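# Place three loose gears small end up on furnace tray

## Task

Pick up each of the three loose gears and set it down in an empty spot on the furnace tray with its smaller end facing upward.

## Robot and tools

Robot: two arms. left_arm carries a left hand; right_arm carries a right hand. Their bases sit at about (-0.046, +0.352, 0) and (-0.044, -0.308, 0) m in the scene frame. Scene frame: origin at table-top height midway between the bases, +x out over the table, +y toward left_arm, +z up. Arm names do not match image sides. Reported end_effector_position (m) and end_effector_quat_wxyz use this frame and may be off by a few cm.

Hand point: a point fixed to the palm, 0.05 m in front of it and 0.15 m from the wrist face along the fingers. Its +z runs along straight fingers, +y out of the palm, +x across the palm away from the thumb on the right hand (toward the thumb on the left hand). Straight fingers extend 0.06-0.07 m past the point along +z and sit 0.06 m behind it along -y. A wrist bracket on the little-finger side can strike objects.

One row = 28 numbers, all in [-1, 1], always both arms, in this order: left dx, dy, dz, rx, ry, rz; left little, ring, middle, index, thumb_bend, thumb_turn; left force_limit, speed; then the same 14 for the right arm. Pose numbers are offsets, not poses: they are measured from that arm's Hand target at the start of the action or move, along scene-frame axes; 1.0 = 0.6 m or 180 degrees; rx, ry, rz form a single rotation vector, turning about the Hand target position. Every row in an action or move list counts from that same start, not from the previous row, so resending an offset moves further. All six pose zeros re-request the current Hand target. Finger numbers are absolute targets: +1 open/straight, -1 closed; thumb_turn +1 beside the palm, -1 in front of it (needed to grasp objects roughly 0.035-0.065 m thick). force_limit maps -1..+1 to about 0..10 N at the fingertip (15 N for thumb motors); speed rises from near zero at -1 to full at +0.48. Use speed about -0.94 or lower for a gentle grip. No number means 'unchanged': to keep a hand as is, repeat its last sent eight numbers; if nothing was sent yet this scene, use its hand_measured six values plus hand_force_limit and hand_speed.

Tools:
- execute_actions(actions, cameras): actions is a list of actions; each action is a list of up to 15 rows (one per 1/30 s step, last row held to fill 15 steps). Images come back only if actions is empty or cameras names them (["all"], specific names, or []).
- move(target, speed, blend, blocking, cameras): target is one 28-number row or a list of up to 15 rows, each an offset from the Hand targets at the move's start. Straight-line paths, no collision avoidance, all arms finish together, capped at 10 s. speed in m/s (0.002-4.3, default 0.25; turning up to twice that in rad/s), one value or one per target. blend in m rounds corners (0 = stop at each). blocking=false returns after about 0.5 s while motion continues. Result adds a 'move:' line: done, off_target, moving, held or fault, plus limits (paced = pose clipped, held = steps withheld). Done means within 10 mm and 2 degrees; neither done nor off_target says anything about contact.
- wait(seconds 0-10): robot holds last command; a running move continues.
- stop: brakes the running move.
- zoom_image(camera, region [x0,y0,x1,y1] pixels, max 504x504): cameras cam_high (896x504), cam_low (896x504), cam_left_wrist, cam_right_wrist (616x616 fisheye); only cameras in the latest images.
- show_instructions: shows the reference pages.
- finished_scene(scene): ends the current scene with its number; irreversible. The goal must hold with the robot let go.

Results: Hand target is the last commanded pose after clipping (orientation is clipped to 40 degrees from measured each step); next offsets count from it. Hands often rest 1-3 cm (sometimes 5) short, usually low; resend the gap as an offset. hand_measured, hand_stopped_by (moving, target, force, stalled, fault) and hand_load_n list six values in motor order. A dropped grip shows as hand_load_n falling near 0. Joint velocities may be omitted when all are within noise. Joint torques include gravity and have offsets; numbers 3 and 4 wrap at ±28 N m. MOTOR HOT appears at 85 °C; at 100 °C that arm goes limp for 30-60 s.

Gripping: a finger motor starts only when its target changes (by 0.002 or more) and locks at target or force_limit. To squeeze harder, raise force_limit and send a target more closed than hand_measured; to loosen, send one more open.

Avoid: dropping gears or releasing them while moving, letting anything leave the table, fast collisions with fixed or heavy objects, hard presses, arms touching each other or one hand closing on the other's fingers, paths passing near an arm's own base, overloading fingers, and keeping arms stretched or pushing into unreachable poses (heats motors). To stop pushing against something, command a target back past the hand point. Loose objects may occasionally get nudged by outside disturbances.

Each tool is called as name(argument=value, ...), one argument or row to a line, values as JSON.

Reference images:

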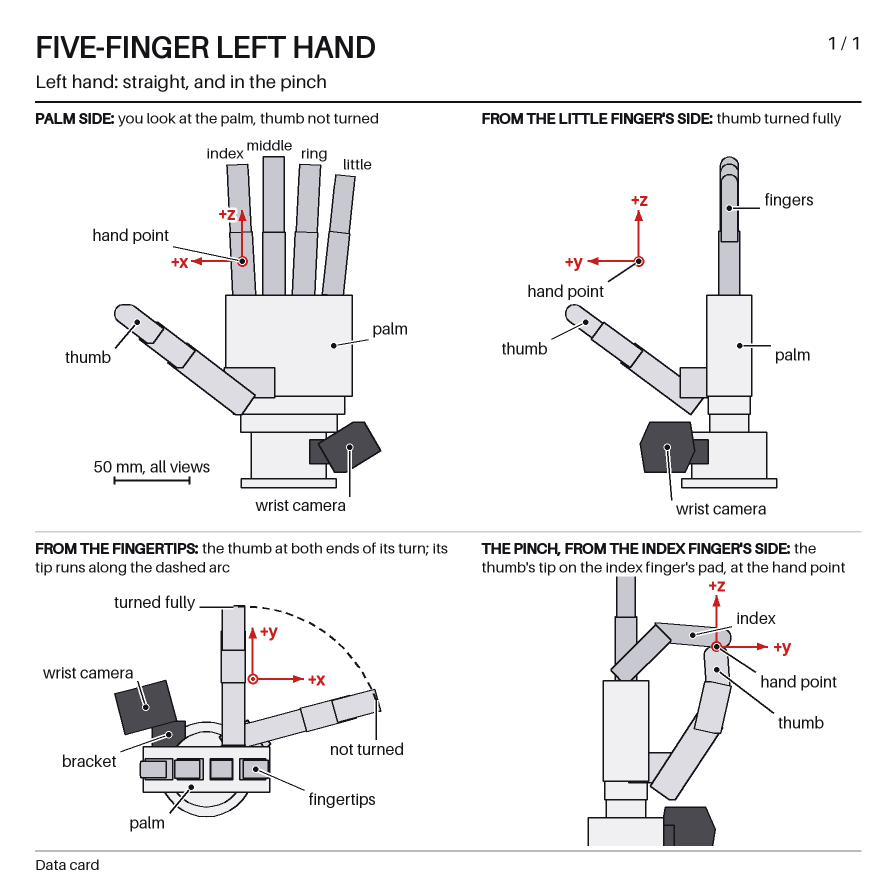

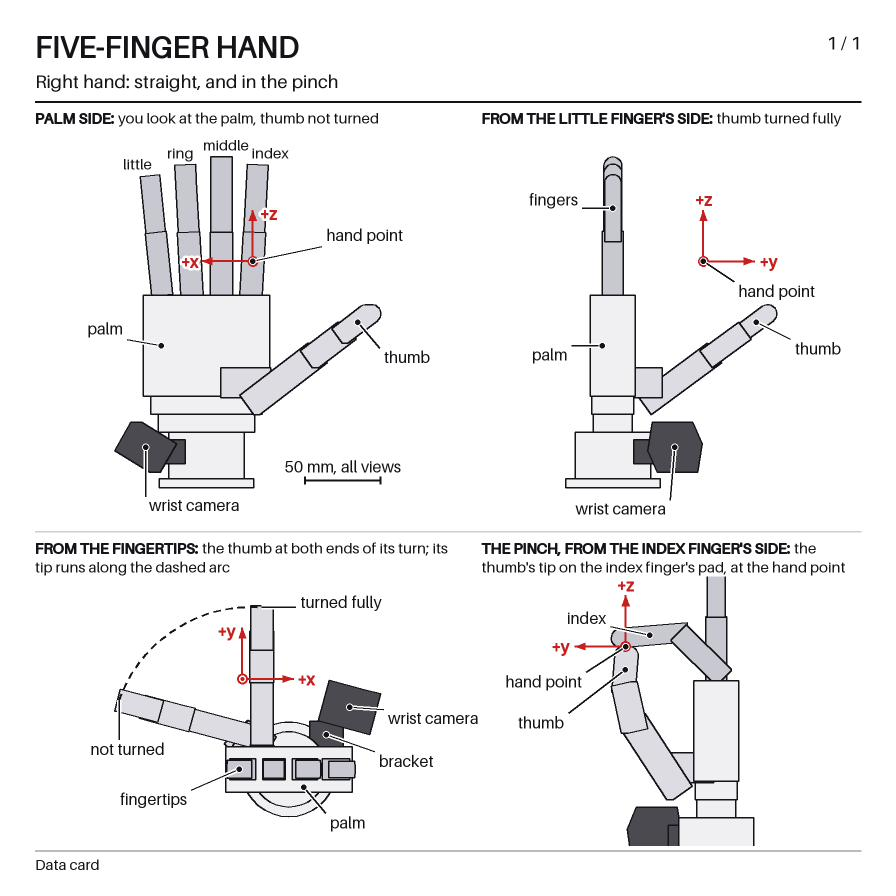

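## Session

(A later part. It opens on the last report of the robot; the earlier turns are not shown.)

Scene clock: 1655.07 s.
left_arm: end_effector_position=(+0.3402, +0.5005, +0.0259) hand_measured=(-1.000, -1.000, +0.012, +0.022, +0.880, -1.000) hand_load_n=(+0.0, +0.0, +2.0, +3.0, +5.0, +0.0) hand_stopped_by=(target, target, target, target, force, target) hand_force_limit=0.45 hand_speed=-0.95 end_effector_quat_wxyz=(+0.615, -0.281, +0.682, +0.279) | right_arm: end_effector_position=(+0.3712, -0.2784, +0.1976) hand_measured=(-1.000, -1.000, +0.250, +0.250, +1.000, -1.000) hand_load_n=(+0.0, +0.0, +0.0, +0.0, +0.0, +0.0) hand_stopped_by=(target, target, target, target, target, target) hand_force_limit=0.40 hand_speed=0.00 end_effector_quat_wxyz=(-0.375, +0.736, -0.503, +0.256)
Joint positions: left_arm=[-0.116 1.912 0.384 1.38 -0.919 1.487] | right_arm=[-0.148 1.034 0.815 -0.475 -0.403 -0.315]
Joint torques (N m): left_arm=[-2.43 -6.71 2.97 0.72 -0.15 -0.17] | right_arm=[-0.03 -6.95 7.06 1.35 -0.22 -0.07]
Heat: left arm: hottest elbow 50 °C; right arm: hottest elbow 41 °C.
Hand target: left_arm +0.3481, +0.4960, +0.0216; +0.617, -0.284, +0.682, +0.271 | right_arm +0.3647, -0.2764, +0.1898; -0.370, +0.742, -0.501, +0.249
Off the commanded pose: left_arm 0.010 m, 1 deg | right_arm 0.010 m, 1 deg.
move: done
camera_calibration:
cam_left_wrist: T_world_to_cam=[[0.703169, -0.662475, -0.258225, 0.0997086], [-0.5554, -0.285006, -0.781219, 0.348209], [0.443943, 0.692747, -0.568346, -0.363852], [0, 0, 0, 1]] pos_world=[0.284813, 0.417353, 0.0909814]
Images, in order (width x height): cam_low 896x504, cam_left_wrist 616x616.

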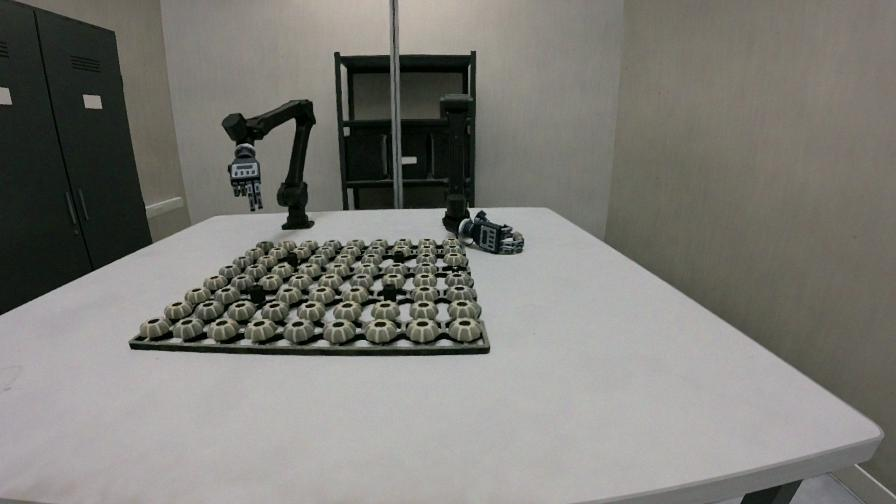

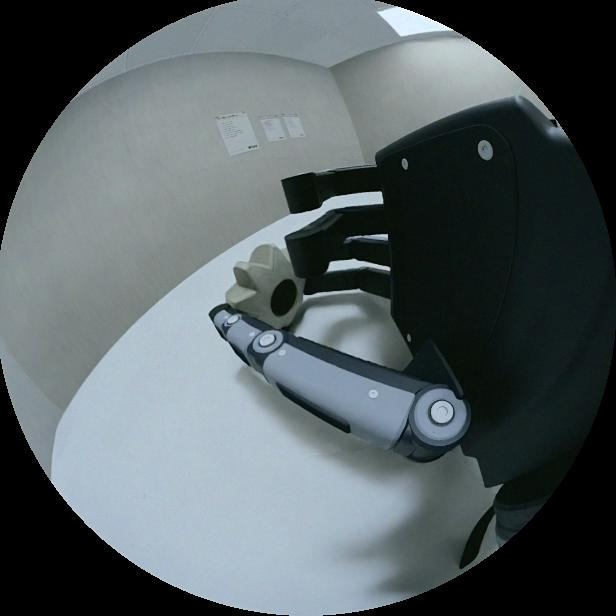

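move(
  target=[0.0,0.0,-0.003,0,0,0,-1,-1,0.02,0.03,0.3,-1,0.45,-0.95, 0,0,0,0,0,0,-1,-1,0.25,0.25,1,-1,0.4,0],
  speed=0.03,
)

move(
  target=[0.0025,-0.02,0.0,0,0,0,-1,-1,0.02,0.03,0.3,-1,0.45,-0.95, 0,0,0,0,0,0,-1,-1,0.25,0.25,1,-1,0.4,0],
  speed=0.03,
  cameras=["cam_left_wrist","cam_low"],
)

zoom_image(
  camera="cam_left_wrist",
  region=[200, 220, 420, 440],
)

zoom_image(
  camera="cam_left_wrist",
  region=[252, 268, 312, 328],
)

Scene clock: 1661.13 s.
left_arm: end_effector_position=(+0.3409, +0.5005, +0.0253) hand_measured=(-1.000, -1.000, +0.020, +0.030, +0.878, -1.000) hand_load_n=(-0.5, +0.0, +1.5, +1.5, +3.0, -0.5) hand_stopped_by=(target, target, target, target, force, target) hand_force_limit=0.45 hand_speed=-0.95 end_effector_quat_wxyz=(+0.614, -0.282, +0.682, +0.279) | right_arm: end_effector_position=(+0.3712, -0.2784, +0.1976) hand_measured=(-1.000, -1.000, +0.250, +0.250, +1.000, -1.000) hand_load_n=(+0.0, +0.0, +0.0, +0.0, +0.0, +0.0) hand_stopped_by=(target, target, target, target, target, target) hand_force_limit=0.40 hand_speed=0.00 end_effector_quat_wxyz=(-0.375, +0.736, -0.503, +0.256)
Joint positions: left_arm=[-0.116 1.915 0.387 1.38 -0.921 1.487] | right_arm=[-0.148 1.034 0.815 -0.475 -0.403 -0.315]
Joint torques (N m): left_arm=[-2.37 -6.42 2.81 0.92 -0.09 -0.18] | right_arm=[-0.03 -6.89 7.08 1.35 -0.22 -0.07]
Heat: left arm: hottest elbow 50 °C; right arm: hottest elbow 41 °C.
Hand target: left_arm +0.3481, +0.4960, +0.0197; +0.617, -0.284, +0.682, +0.271 | right_arm +0.3647, -0.2764, +0.1898; -0.370, +0.742, -0.501, +0.249
Off the commanded pose: left_arm 0.010 m, 1 deg | right_arm 0.010 m, 1 deg.
move: done

Scene clock: 1662.20 s.
left_arm: end_effector_position=(+0.3424, +0.4870, +0.0235) hand_measured=(-1.000, -1.000, +0.020, +0.030, +0.878, -1.000) hand_load_n=(+0.0, +0.0, +2.0, +0.0, +2.5, +0.5) hand_stopped_by=(target, target, target, target, force, target) hand_force_limit=0.45 hand_speed=-0.95 end_effector_quat_wxyz=(+0.615, -0.281, +0.683, +0.276) | right_arm: end_effector_position=(+0.3712, -0.2784, +0.1976) hand_measured=(-1.000, -1.000, +0.250, +0.250, +1.000, -1.000) hand_load_n=(+0.0, +0.0, +0.5, +0.0, +0.0, +0.0) hand_stopped_by=(target, target, target, target, target, target) hand_force_limit=0.40 hand_speed=0.00 end_effector_quat_wxyz=(-0.375, +0.736, -0.503, +0.256)
Joint positions: left_arm=[-0.158 1.92 0.394 1.368 -0.956 1.474] | right_arm=[-0.148 1.034 0.815 -0.475 -0.403 -0.315]
Joint torques (N m): left_arm=[-2.08 -6.89 2.95 0.73 -0.15 -0.15] | right_arm=[-0.03 -6.95 7.06 1.35 -0.22 -0.07]
Heat: left arm: hottest elbow 50 °C; right arm: hottest elbow 41 °C.
Hand target: left_arm +0.3495, +0.4840, +0.0197; +0.617, -0.285, +0.682, +0.271 | right_arm +0.3647, -0.2764, +0.1898; -0.370, +0.742, -0.501, +0.249
Off the commanded pose: left_arm 0.009 m, 1 deg | right_arm 0.010 m, 1 deg.
move: done
camera_calibration:
cam_left_wrist: T_world_to_cam=[[0.700916, -0.665662, -0.256145, 0.0909549], [-0.555759, -0.284627, -0.781102, 0.343696], [0.447044, 0.689842, -0.569447, -0.356447], [0, 0, 0, 1]] pos_world=[0.286608, 0.404262, 0.0887817]
Images, in order (width x height): cam_low 896x504, cam_left_wrist 616x616.

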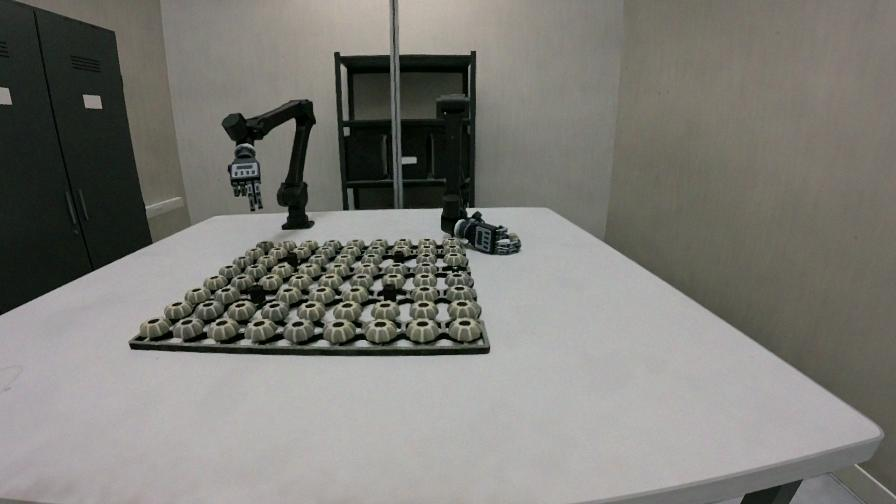

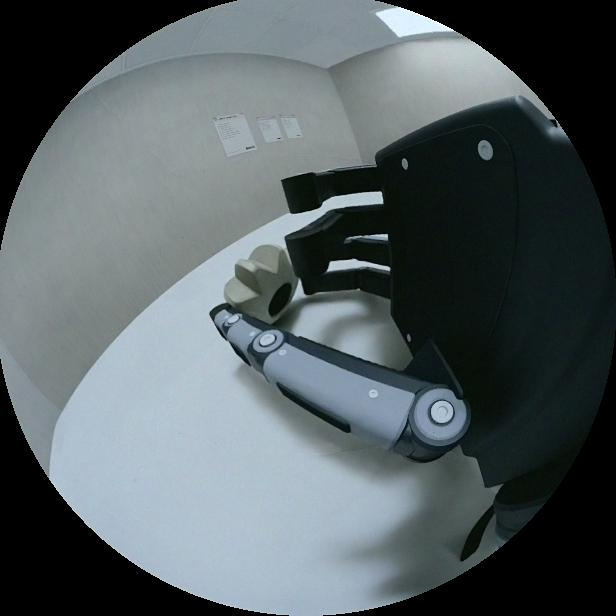

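Scaled by 2.291 from the camera's 616x616 image, which has a finer 880x880 frame.

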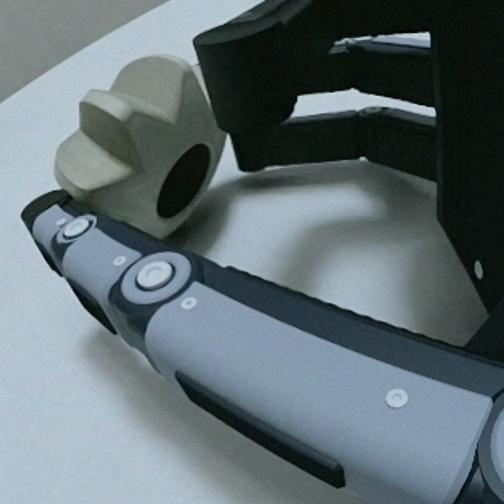

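Scaled by 8.400 from the camera's 616x616 image, which has a finer 880x880 frame.

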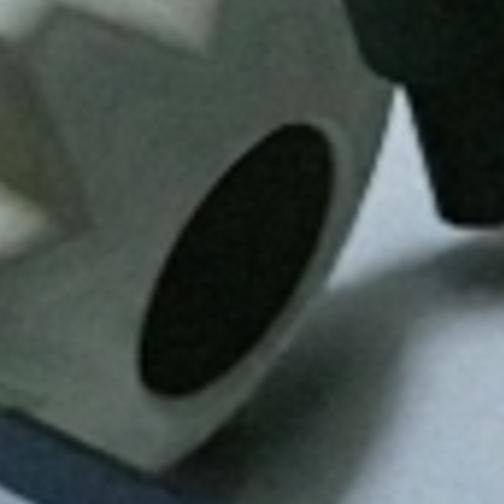

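move(
  target=[0.002,-0.014,-0.002,0,0,0,-1,-1,0.02,0.03,0.3,-1,0.45,-0.95, 0,0,0,0,0,0,-1,-1,0.25,0.25,1,-1,0.4,0],
  speed=0.03,
  cameras=["cam_left_wrist"],
)

zoom_image(
  camera="cam_left_wrist",
  region=[200, 220, 420, 440],
)

Scene clock: 1667.93 s.
left_arm: end_effector_position=(+0.3448, +0.4791, +0.0219) hand_measured=(-1.000, -1.000, +0.020, +0.030, +0.876, -1.000) hand_load_n=(+0.0, +0.0, +0.0, +0.0, +0.0, +0.0) hand_stopped_by=(target, target, target, target, force, target) hand_force_limit=0.45 hand_speed=-0.95 end_effector_quat_wxyz=(+0.616, -0.283, +0.682, +0.275) | right_arm: end_effector_position=(+0.3712, -0.2784, +0.1976) hand_measured=(-1.000, -1.000, +0.250, +0.250, +1.000, -1.000) hand_load_n=(+0.0, +0.0, +0.0, +0.0, +0.0, +0.0) hand_stopped_by=(target, target, target, target, target, target) hand_force_limit=0.40 hand_speed=0.00 end_effector_quat_wxyz=(-0.375, +0.736, -0.503, +0.256)
Joint positions: left_arm=[-0.182 1.925 0.404 1.359 -0.981 1.462] | right_arm=[-0.148 1.034 0.815 -0.475 -0.403 -0.315]
Joint torques (N m): left_arm=[-2.37 -7 2.76 0.7 -0.2 -0.11] | right_arm=[-0.03 -6.95 7.06 1.36 -0.22 -0.07]
Heat: left arm: hottest elbow 50 °C; right arm: hottest elbow 41 °C.
Hand target: left_arm +0.3507, +0.4756, +0.0185; +0.617, -0.285, +0.682, +0.271 | right_arm +0.3647, -0.2764, +0.1898; -0.370, +0.742, -0.501, +0.249
Off the commanded pose: left_arm 0.008 m, 1 deg | right_arm 0.010 m, 1 deg.
move: done
camera_calibration:
cam_left_wrist: T_world_to_cam=[[0.702824, -0.665798, -0.250501, 0.0828238], [-0.551815, -0.288038, -0.782645, 0.341792], [0.44893, 0.688292, -0.569838, -0.35286], [0, 0, 0, 1]] pos_world=[0.288805, 0.396464, 0.0871763]
Images, in order (width x height): cam_left_wrist 616x616.

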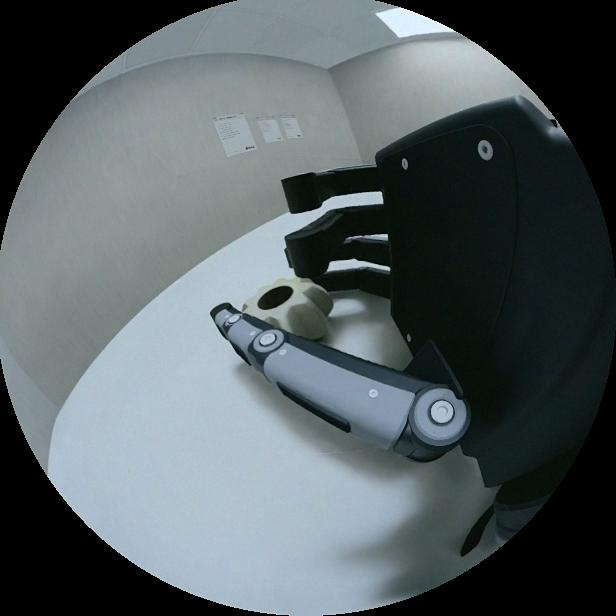

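Scaled by 2.291 from the camera's 616x616 image, which has a finer 880x880 frame.

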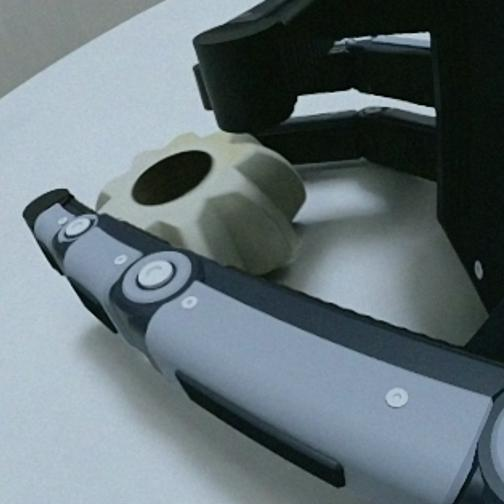

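move(
  target=[
    [0.0,0.0,0.003,0,0,0,-1,-1,0.45,0.45,1,-1,0.45,-0.5, 0,0,0,0,0,0,-1,-1,0.25,0.25,1,-1,0.4,0],
    [0.0,0.0,0.14,0,0,0,-1,-1,0.45,0.45,1,-1,0.45,-0.5, 0,0,0,0,0,0,-1,-1,0.25,0.25,1,-1,0.4,0],
  ],
  speed=[0.05,0.08],
  cameras=["all"],
)

zoom_image(
  camera="cam_low",
  region=[480, 205, 540, 265],
)

zoom_image(
  camera="cam_high",
  region=[560, 360, 650, 450],
)

Scene clock: 1677.10 s.
left_arm: end_effector_position=(+0.3472, +0.4789, +0.0992) hand_measured=(-1.000, -1.000, +0.450, +0.450, +1.000, -1.000) hand_load_n=(+0.0, +0.0, +0.0, +0.0, +0.0, +0.5) hand_stopped_by=(target, target, target, target, target, target) hand_force_limit=0.45 hand_speed=-0.50 end_effector_quat_wxyz=(+0.612, -0.281, +0.684, +0.279) | right_arm: end_effector_position=(+0.3712, -0.2784, +0.1976) hand_measured=(-1.000, -1.000, +0.250, +0.250, +1.000, -1.000) hand_load_n=(+0.0, +0.0, +0.0, +0.0, +0.0, +0.0) hand_stopped_by=(target, target, target, target, target, target) hand_force_limit=0.40 hand_speed=0.00 end_effector_quat_wxyz=(-0.375, +0.736, -0.503, +0.256)
Joint positions: left_arm=[-0.182 1.566 0.404 0.989 -0.985 1.464] | right_arm=[-0.148 1.034 0.815 -0.475 -0.403 -0.315]
Joint torques (N m): left_arm=[-2.14 -7 4.68 0.69 -0.05 -0.11] | right_arm=[-0.03 -6.95 7.06 1.36 -0.22 -0.07]
Heat: left arm: hottest elbow 50 °C; right arm: hottest elbow 41 °C.
Hand target: left_arm +0.3506, +0.4757, +0.1024; +0.617, -0.285, +0.682, +0.271 | right_arm +0.3647, -0.2764, +0.1898; -0.370, +0.742, -0.501, +0.249
Off the commanded pose: left_arm 0.006 m, 1 deg | right_arm 0.010 m, 1 deg.
move: done
camera_calibration:
cam_left_wrist: T_world_to_cam=[[0.702172, -0.662346, -0.261252, 0.100013], [-0.560032, -0.28719, -0.777101, 0.405534], [0.439681, 0.691968, -0.572591, -0.308028], [0, 0, 0, 1]] pos_world=[0.29232, 0.395853, 0.164895]
cam_right_wrist: T_world_to_cam=[[-0.443288, -0.47411, -0.760733, 0.180113], [-0.800035, 0.592024, 0.0972238, 0.44758], [0.404277, 0.651711, -0.641742, 0.274179], [0, 0, 0, 1]] pos_world=[0.327077, -0.35827, 0.269454]

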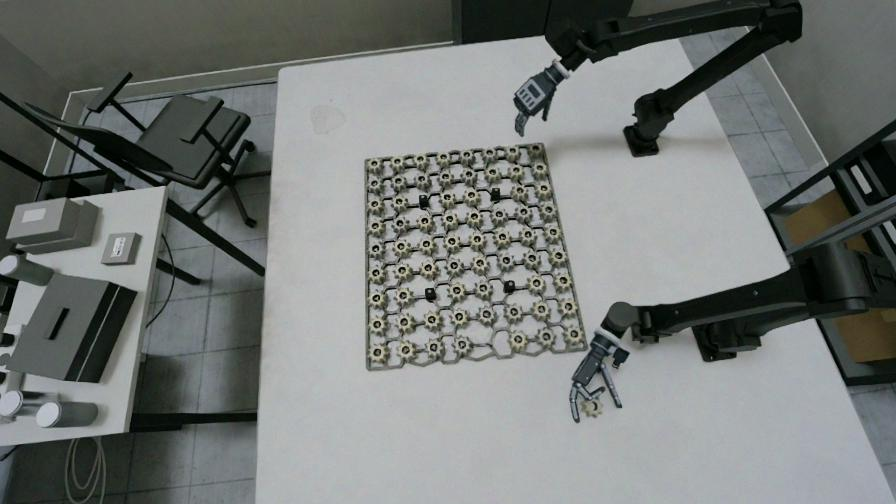

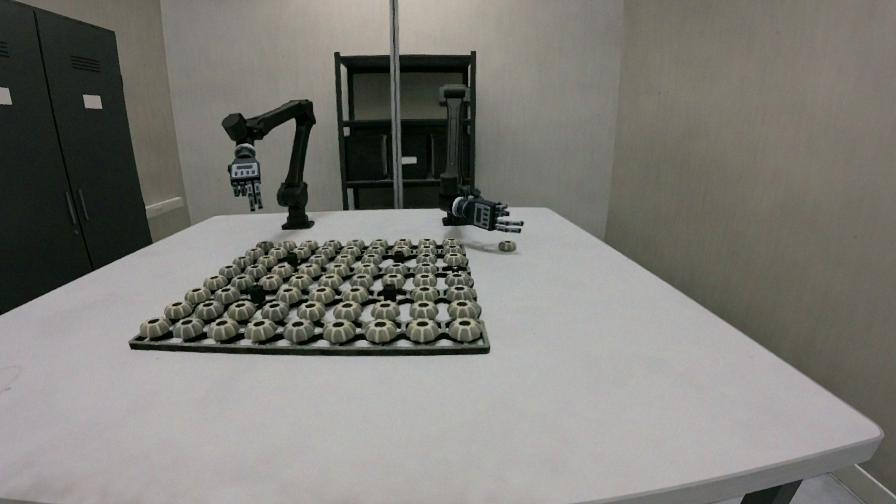

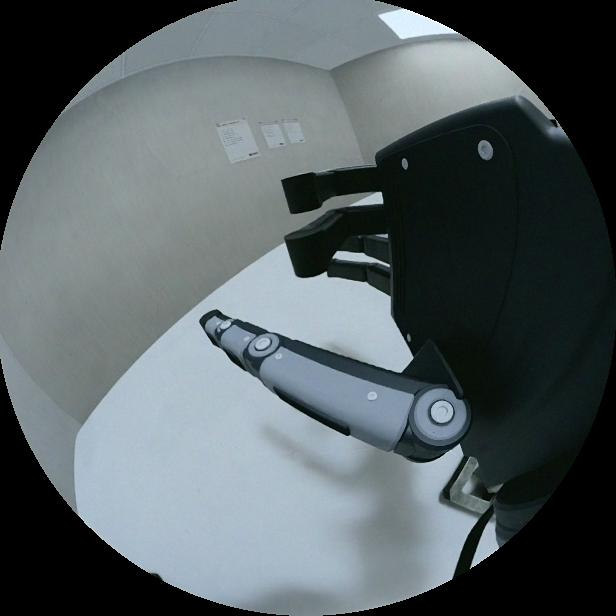

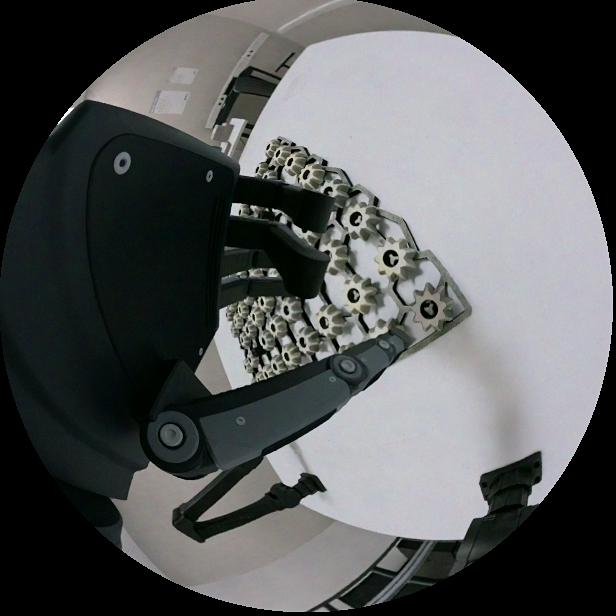

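Scaled by 8.400.

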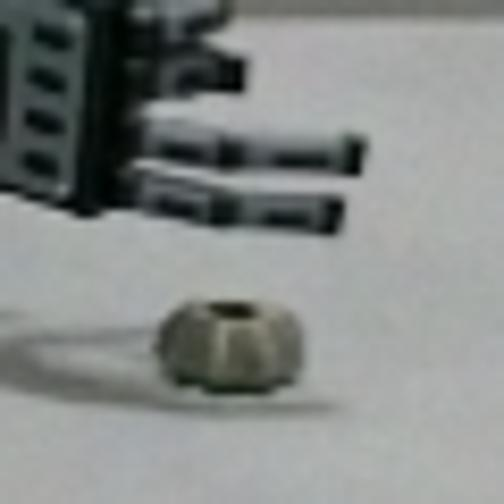

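Scaled by 5.600.

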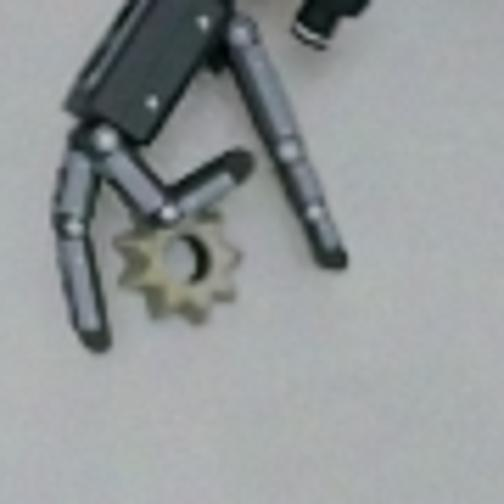

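move(
  target=[
    [0.0,0.0,0.08,-0.1,-0.03,0.01,-1,-1,0.25,0.25,1,-1,0.45,0, 0,0,0,0,0,0,-1,-1,0.25,0.25,1,-1,0.4,0],
    [0.002,0.037,0.06,-0.4686,-0.1358,0.0594,-1,-1,0.25,0.25,1,-1,0.45,0, 0,0,0,0,0,0,-1,-1,0.25,0.25,1,-1,0.4,0],
  ],
  speed=[0.15,0.25],
  blend=[0.02,0],
  cameras=["cam_left_wrist","cam_low"],
)

zoom_image(
  camera="cam_left_wrist",
  region=[180, 180, 330, 330],
)

Scene clock: 1691.83 s.
left_arm: end_effector_position=(+0.3314, +0.4881, +0.1126) hand_measured=(-1.000, -1.000, +0.250, +0.250, +1.000, -1.000) hand_load_n=(+0.0, +0.0, +0.0, +0.0, +0.0, +0.0) hand_stopped_by=(target, target, target, target, target, target) hand_force_limit=0.45 hand_speed=0.00 end_effector_quat_wxyz=(-0.347, +0.728, -0.536, +0.251) | right_arm: end_effector_position=(+0.3712, -0.2784, +0.1976) hand_measured=(-1.000, -1.000, +0.250, +0.250, +1.000, -1.000) hand_load_n=(+0.0, +0.0, -0.5, +0.0, +0.0, +0.0) hand_stopped_by=(target, target, target, target, target, target) hand_force_limit=0.40 hand_speed=0.00 end_effector_quat_wxyz=(-0.375, +0.736, -0.503, +0.256)
Joint positions: left_arm=[0.455 1.043 0.604 -0.253 0.118 0.106] | right_arm=[-0.148 1.034 0.815 -0.475 -0.403 -0.315]
Joint torques (N m): left_arm=[-1.55 -3.08 13.03 0.68 0.17 -0.17] | right_arm=[-0.03 -6.95 7.06 1.35 -0.22 -0.07]
Heat: left arm: hottest elbow 52 °C; right arm: hottest elbow 41 °C.
Hand target: left_arm +0.3520, +0.4979, +0.1386; -0.362, +0.724, -0.526, +0.262 | right_arm +0.3647, -0.2764, +0.1898; -0.370, +0.742, -0.501, +0.249
Off the commanded pose: left_arm 0.034 m, 2 deg | right_arm 0.010 m, 1 deg.
move: off_target (left_arm)
camera_calibration:
cam_left_wrist: T_world_to_cam=[[0.673489, -0.0276268, 0.738681, -0.292215], [-0.238121, -0.954141, 0.181421, 0.520605], [0.699794, -0.29808, -0.649182, 0.105859], [0, 0, 0, 1]] pos_world=[0.246691, 0.520212, 0.190128]
Images, in order (width x height): cam_low 896x504, cam_left_wrist 616x616.

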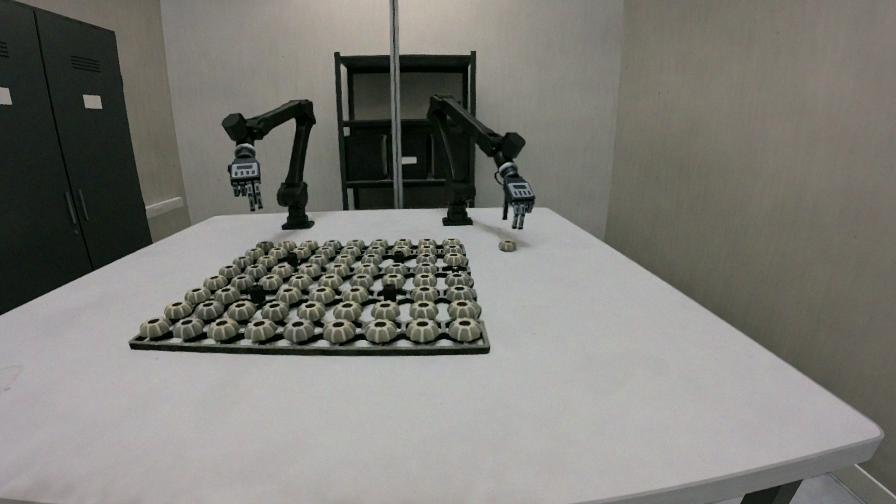

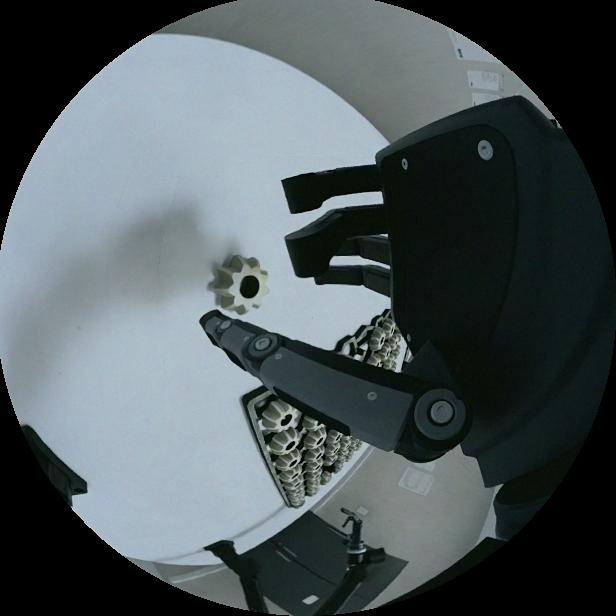

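Scaled by 3.360 from the camera's 616x616 image, which has a finer 880x880 frame.

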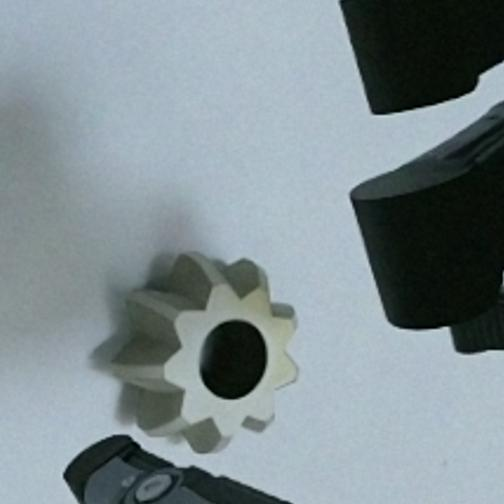

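zoom_image(
  camera="cam_left_wrist",
  region=[200, 245, 280, 325],
)

Scaled by 6.300 from the camera's 616x616 image, which has a finer 880x880 frame.

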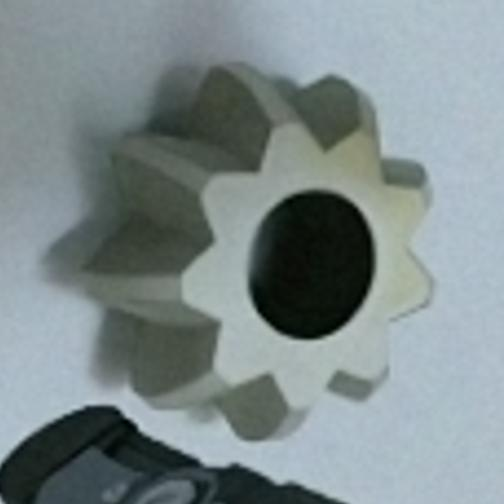

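move(
  target=[0.0017,-0.0282,-0.111,0,0,0,-1,-1,0.25,0.25,1,-1,0.45,0, 0,0,0,0,0,0,-1,-1,0.25,0.25,1,-1,0.4,0],
  speed=0.12,
  cameras=["cam_left_wrist"],
)

zoom_image(
  camera="cam_left_wrist",
  region=[190, 200, 340, 350],
)

Scene clock: 1714.20 s.
left_arm: end_effector_position=(+0.3482, +0.4820, +0.0699) hand_measured=(-1.000, -1.000, +0.250, +0.250, +1.000, -1.000) hand_load_n=(+0.0, +0.0, +0.0, +0.0, +0.0, +0.0) hand_stopped_by=(target, target, target, target, target, target) hand_force_limit=0.45 hand_speed=0.00 end_effector_quat_wxyz=(-0.358, +0.724, -0.531, +0.256) | right_arm: end_effector_position=(+0.3712, -0.2784, +0.1976) hand_measured=(-1.000, -1.000, +0.250, +0.250, +1.000, -1.000) hand_load_n=(+0.0, +0.0, +0.0, +0.0, +0.0, +0.0) hand_stopped_by=(target, target, target, target, target, target) hand_force_limit=0.40 hand_speed=0.00 end_effector_quat_wxyz=(-0.375, +0.736, -0.503, +0.256)
Joint positions: left_arm=[0.411 1.156 0.535 -0.041 0.081 0.074] | right_arm=[-0.148 1.034 0.815 -0.475 -0.403 -0.315]
Joint torques (N m): left_arm=[-2.14 -4.25 7.69 1.57 -0.06 -0.16] | right_arm=[-0.03 -6.95 7.06 1.36 -0.22 -0.07]
Motor temperatures (°C): left_arm=[27 29 59 27 29 31] | right_arm=[31 30 41 28 29 26]
Heat: left arm: hottest elbow 59 °C; right arm: hottest elbow 41 °C.
Hand target: left_arm +0.3529, +0.4809, +0.0719; -0.361, +0.724, -0.526, +0.262 | right_arm +0.3647, -0.2764, +0.1898; -0.370, +0.742, -0.501, +0.249
Off the commanded pose: left_arm 0.005 m, 1 deg | right_arm 0.010 m, 1 deg.
move: done
camera_calibration:
cam_left_wrist: T_world_to_cam=[[0.65501, -0.0317995, 0.75495, -0.264793], [-0.237495, -0.957145, 0.16574, 0.528861], [0.717326, -0.287858, -0.634492, 0.052516], [0, 0, 0, 1]] pos_world=[0.261373, 0.512893, 0.145573]
Images, in order (width x height): cam_left_wrist 616x616.

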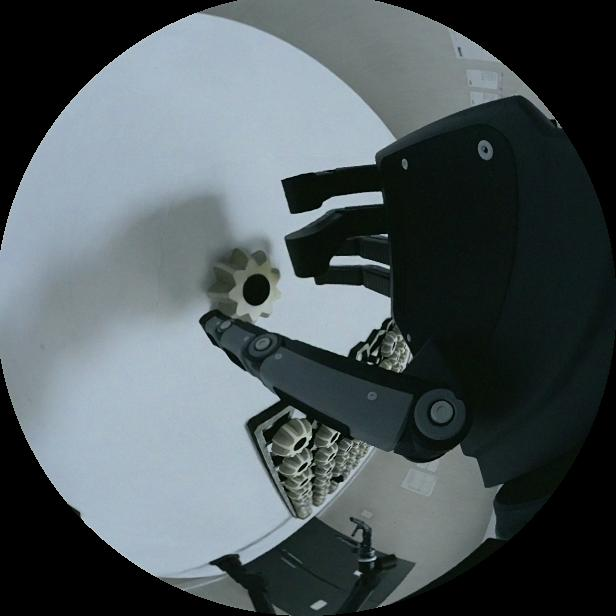

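Scaled by 3.360 from the camera's 616x616 image, which has a finer 880x880 frame.

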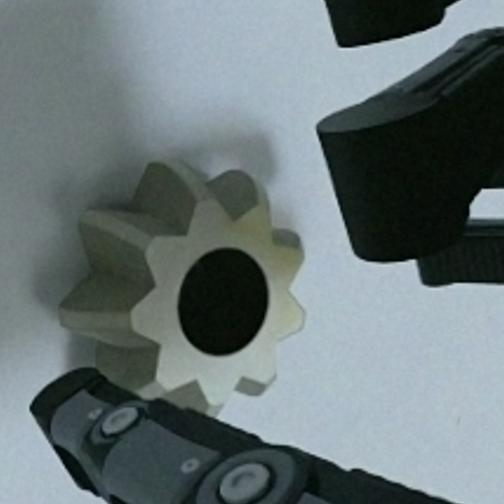

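move(
  target=[0.0035,-0.0022,-0.047,0,0,0,-1,-1,0.25,0.25,1,-1,0.45,0, 0,0,0,0,0,0,-1,-1,0.25,0.25,1,-1,0.4,0],
  speed=0.08,
  cameras=["cam_left_wrist"],
)

zoom_image(
  camera="cam_left_wrist",
  region=[190, 200, 340, 350],
)

Scene clock: 1720.17 s.
left_arm: end_effector_position=(+0.3518, +0.4820, +0.0443) hand_measured=(-1.000, -1.000, +0.250, +0.250, +1.000, -1.000) hand_load_n=(+0.0, +0.0, +0.0, +0.0, +0.0, +0.0) hand_stopped_by=(target, target, target, target, target, target) hand_force_limit=0.45 hand_speed=0.00 end_effector_quat_wxyz=(-0.360, +0.724, -0.529, +0.257) | right_arm: end_effector_position=(+0.3712, -0.2784, +0.1976) hand_measured=(-1.000, -1.000, +0.250, +0.250, +1.000, -1.000) hand_load_n=(+0.0, +0.0, +0.0, +0.0, +0.0, +0.0) hand_stopped_by=(target, target, target, target, target, target) hand_force_limit=0.40 hand_speed=0.00 end_effector_quat_wxyz=(-0.375, +0.736, -0.503, +0.256)
Joint positions: left_arm=[0.406 1.23 0.5 0.074 0.076 0.069] | right_arm=[-0.148 1.034 0.815 -0.475 -0.403 -0.315]
Joint torques (N m): left_arm=[-2.26 -4.42 6.94 1.61 -0.06 -0.18] | right_arm=[-0.03 -6.89 7.06 1.36 -0.22 -0.07]
Motor temperatures (°C): left_arm=[27 29 58 27 29 31] | right_arm=[31 30 41 28 29 26]
Heat: left arm: hottest elbow 58 °C; right arm: hottest elbow 41 °C.
Hand target: left_arm +0.3551, +0.4797, +0.0438; -0.362, +0.724, -0.526, +0.262 | right_arm +0.3647, -0.2764, +0.1898; -0.370, +0.742, -0.501, +0.249
Off the commanded pose: left_arm 0.004 m, 1 deg | right_arm 0.010 m, 1 deg.
move: done
camera_calibration:
cam_left_wrist: T_world_to_cam=[[0.650723, -0.0323232, 0.758627, -0.24623], [-0.236807, -0.957903, 0.162311, 0.534231], [0.721444, -0.285267, -0.630984, 0.0308658], [0, 0, 0, 1]] pos_world=[0.264469, 0.512588, 0.119561]
Images, in order (width x height): cam_left_wrist 616x616.

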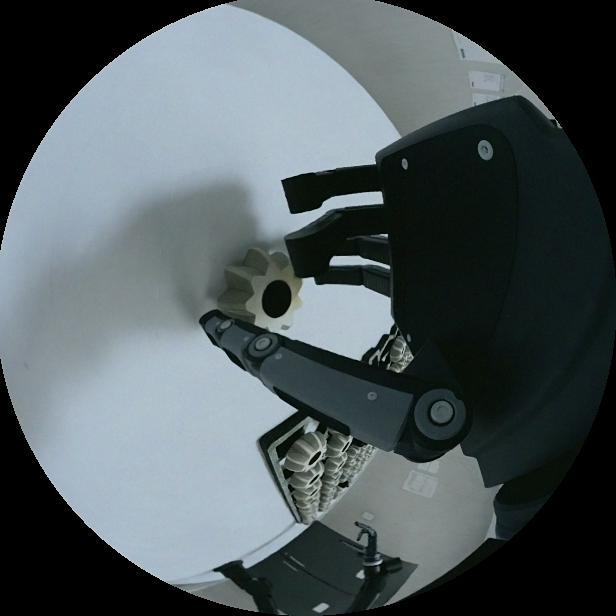

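Scaled by 3.360 from the camera's 616x616 image, which has a finer 880x880 frame.

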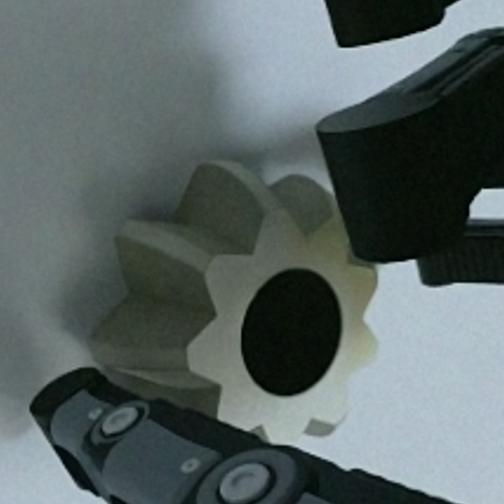

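move(
  target=[
    [-0.002,-0.0035,-0.014,0,0,0,-1,-1,0.25,0.25,1,-1,0.45,0, 0,0,0,0,0,0,-1,-1,0.25,0.25,1,-1,0.4,0],
    [-0.002,-0.0035,-0.022,0,0,0,-1,-1,0.25,0.25,1,-1,0.45,0, 0,0,0,0,0,0,-1,-1,0.25,0.25,1,-1,0.4,0],
  ],
  speed=0.06,
  cameras=["cam_left_wrist"],
)

zoom_image(
  camera="cam_left_wrist",
  region=[190, 200, 340, 350],
)

Scene clock: 1727.00 s.
left_arm: end_effector_position=(+0.3537, +0.4812, +0.0367) hand_measured=(-1.000, -1.000, +0.250, +0.250, +1.000, -1.000) hand_load_n=(+0.0, +0.0, -0.5, +0.0, +0.0, +0.0) hand_stopped_by=(target, target, target, target, target, target) hand_force_limit=0.45 hand_speed=0.00 end_effector_quat_wxyz=(-0.366, +0.721, -0.527, +0.261) | right_arm: end_effector_position=(+0.3712, -0.2784, +0.1976) hand_measured=(-1.000, -1.000, +0.250, +0.250, +1.000, -1.000) hand_load_n=(+0.0, +0.0, +0.0, +0.0, +0.0, -0.5) hand_stopped_by=(target, target, target, target, target, target) hand_force_limit=0.40 hand_speed=0.00 end_effector_quat_wxyz=(-0.375, +0.736, -0.503, +0.256)
Joint positions: left_arm=[0.401 1.254 0.483 0.13 0.071 0.065] | right_arm=[-0.148 1.034 0.815 -0.475 -0.403 -0.315]
Joint torques (N m): left_arm=[-2.26 -3.96 6.35 1.52 -0.05 -0.16] | right_arm=[-0.03 -6.95 7.06 1.35 -0.22 -0.07]
Motor temperatures (°C): left_arm=[27 29 58 27 29 31] | right_arm=[31 30 41 28 29 26]
Heat: left arm: hottest elbow 58 °C; right arm: hottest elbow 41 °C.
Hand target: left_arm +0.3538, +0.4775, +0.0304; -0.361, +0.724, -0.526, +0.262 | right_arm +0.3647, -0.2764, +0.1898; -0.370, +0.742, -0.501, +0.249
Off the commanded pose: left_arm 0.007 m, 1 deg | right_arm 0.010 m, 1 deg.
move: done
camera_calibration:
cam_left_wrist: T_world_to_cam=[[0.640674, -0.0358658, 0.766975, -0.236814], [-0.238217, -0.958901, 0.154148, 0.536503], [0.729925, -0.281465, -0.622887, 0.0192682], [0, 0, 0, 1]] pos_world=[0.26546, 0.511383, 0.110932]
Images, in order (width x height): cam_left_wrist 616x616.

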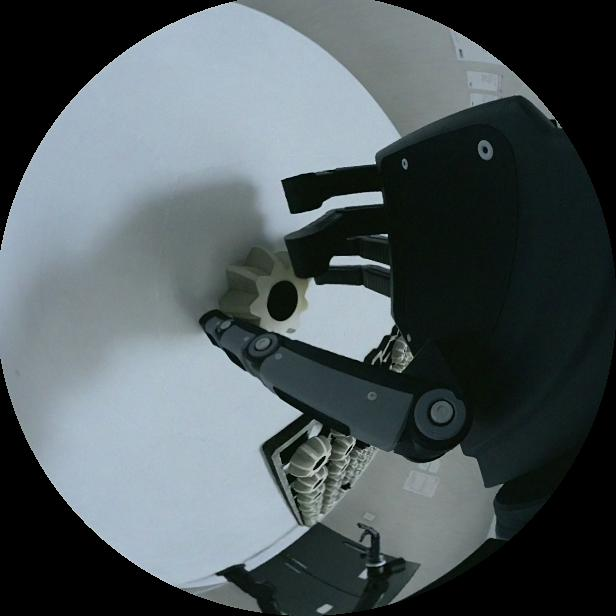

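Scaled by 3.360 from the camera's 616x616 image, which has a finer 880x880 frame.

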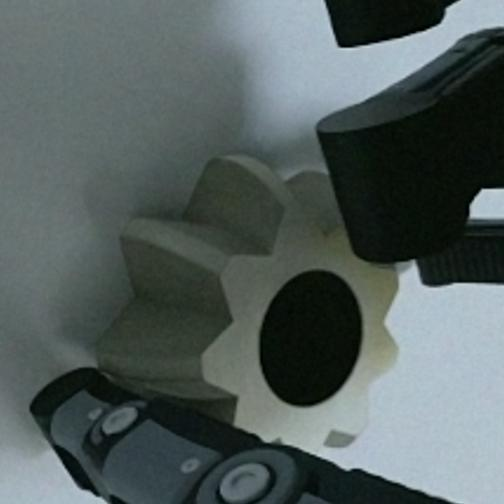

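move(
  target=[
    [-0.003,0.0,-0.003,0,0,0,-1,-1,-0.35,-0.35,0.3,-1,0.45,-0.9, 0,0,0,0,0,0,-1,-1,0.25,0.25,1,-1,0.4,0],
  ],
  speed=0.06,
  cameras=["cam_left_wrist"],
)

zoom_image(
  camera="cam_left_wrist",
  region=[190, 200, 340, 350],
)

Scene clock: 1733.33 s.
left_arm: end_effector_position=(+0.3527, +0.4808, +0.0350) hand_measured=(-1.000, -1.000, -0.016, +0.022, +0.876, -1.000) hand_load_n=(+0.0, +0.0, +8.5, +5.0, +13.5, +0.5) hand_stopped_by=(target, target, force, force, force, target) hand_force_limit=0.45 hand_speed=-0.90 end_effector_quat_wxyz=(-0.366, +0.721, -0.527, +0.261) | right_arm: end_effector_position=(+0.3712, -0.2784, +0.1976) hand_measured=(-1.000, -1.000, +0.250, +0.250, +1.000, -1.000) hand_load_n=(+0.0, +0.0, +0.0, +0.0, +0.0, +0.0) hand_stopped_by=(target, target, target, target, target, target) hand_force_limit=0.40 hand_speed=0.00 end_effector_quat_wxyz=(-0.375, +0.736, -0.503, +0.256)
Joint positions: left_arm=[0.401 1.255 0.477 0.139 0.071 0.064] | right_arm=[-0.148 1.034 0.815 -0.475 -0.403 -0.315]
Joint torques (N m): left_arm=[-2.08 -3.96 6.32 1.47 0.04 -0.15] | right_arm=[-0.03 -6.95 7.06 1.35 -0.22 -0.07]
Motor temperatures (°C): left_arm=[27 29 58 27 29 31] | right_arm=[31 30 41 28 29 26]
Heat: left arm: hottest elbow 58 °C; right arm: hottest elbow 41 °C.
Hand target: left_arm +0.3521, +0.4775, +0.0288; -0.362, +0.724, -0.526, +0.262 | right_arm +0.3647, -0.2764, +0.1898; -0.370, +0.742, -0.501, +0.249
Off the commanded pose: left_arm 0.007 m, 1 deg | right_arm 0.010 m, 1 deg.
move: done
camera_calibration:
cam_left_wrist: T_world_to_cam=[[0.639541, -0.0355566, 0.767934, -0.234646], [-0.237707, -0.959123, 0.153555, 0.535961], [0.731083, -0.280749, -0.62185, 0.0180669], [0, 0, 0, 1]] pos_world=[0.264259, 0.510781, 0.109128]
Images, in order (width x height): cam_left_wrist 616x616.

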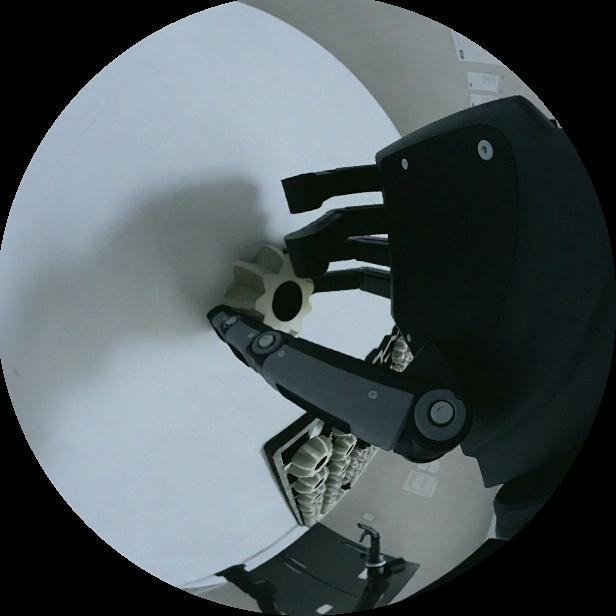

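Scaled by 3.360 from the camera's 616x616 image, which has a finer 880x880 frame.

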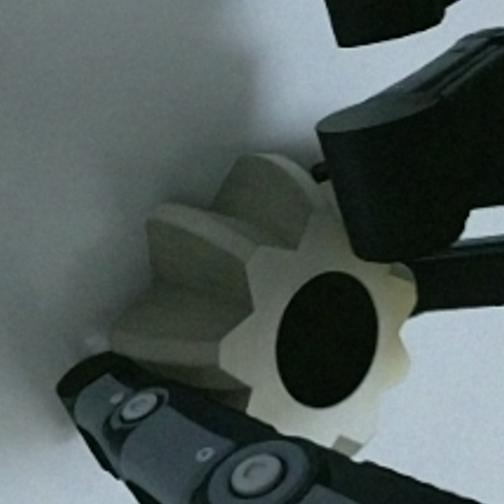

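move(
  target=[
    [0.0,0.0,0.003,0,0,0,-1,-1,0.25,0.25,1,-1,0.45,0, 0,0,0,0,0,0,-1,-1,0.25,0.25,1,-1,0.4,0],
    [0.0,-0.004,0.02,0,0,0,-1,-1,0.25,0.25,1,-1,0.45,0, 0,0,0,0,0,0,-1,-1,0.25,0.25,1,-1,0.4,0],
    [0.0,-0.004,0.002,0,0,0,-1,-1,0.25,0.25,1,-1,0.45,0, 0,0,0,0,0,0,-1,-1,0.25,0.25,1,-1,0.4,0],
  ],
  speed=0.06,
  cameras=["cam_left_wrist"],
)

zoom_image(
  camera="cam_left_wrist",
  region=[190, 200, 340, 350],
)

Scene clock: 1739.17 s.
left_arm: end_effector_position=(+0.3520, +0.4790, +0.0369) hand_measured=(-1.000, -1.000, +0.250, +0.250, +1.000, -1.000) hand_load_n=(+0.0, +0.5, -0.5, +0.0, +0.0, +0.0) hand_stopped_by=(target, target, target, target, target, target) hand_force_limit=0.45 hand_speed=0.00 end_effector_quat_wxyz=(-0.366, +0.721, -0.527, +0.261) | right_arm: end_effector_position=(+0.3712, -0.2784, +0.1976) hand_measured=(-1.000, -1.000, +0.250, +0.250, +1.000, -1.000) hand_load_n=(+0.0, +0.0, +0.0, +0.0, +0.0, -0.5) hand_stopped_by=(target, target, target, target, target, target) hand_force_limit=0.40 hand_speed=0.00 end_effector_quat_wxyz=(-0.375, +0.736, -0.503, +0.256)
Joint positions: left_arm=[0.397 1.246 0.476 0.13 0.067 0.062] | right_arm=[-0.148 1.034 0.815 -0.475 -0.403 -0.315]
Joint torques (N m): left_arm=[-2.26 -3.66 6.37 1.55 -0.04 -0.16] | right_arm=[-0.03 -6.89 7.06 1.35 -0.22 -0.07]
Motor temperatures (°C): left_arm=[27 29 58 27 29 31] | right_arm=[31 30 41 28 29 26]
Heat: left arm: hottest elbow 58 °C; right arm: hottest elbow 41 °C.
Hand target: left_arm +0.3521, +0.4752, +0.0300; -0.362, +0.724, -0.526, +0.262 | right_arm +0.3647, -0.2764, +0.1898; -0.370, +0.742, -0.501, +0.249
Off the commanded pose: left_arm 0.008 m, 1 deg | right_arm 0.010 m, 1 deg.
move: done
camera_calibration:
cam_left_wrist: T_world_to_cam=[[0.639659, -0.0355361, 0.767837, -0.235749], [-0.237673, -0.959122, 0.153609, 0.533857], [0.730991, -0.280752, -0.621957, 0.0193208], [0, 0, 0, 1]] pos_world=[0.263559, 0.509081, 0.111029]
Images, in order (width x height): cam_left_wrist 616x616.

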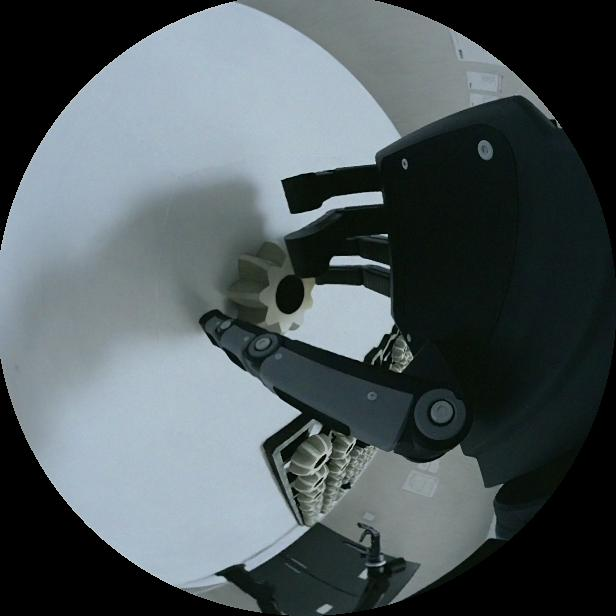

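Scaled by 3.360 from the camera's 616x616 image, which has a finer 880x880 frame.

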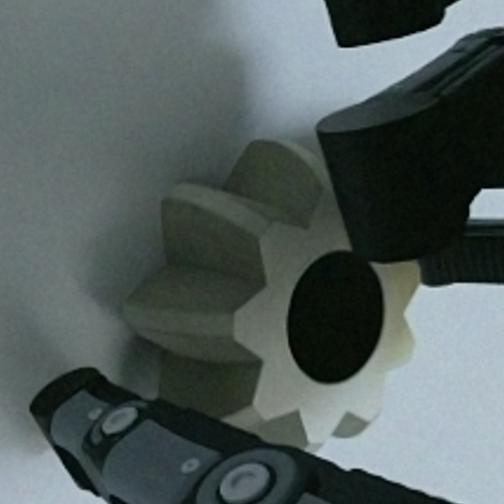

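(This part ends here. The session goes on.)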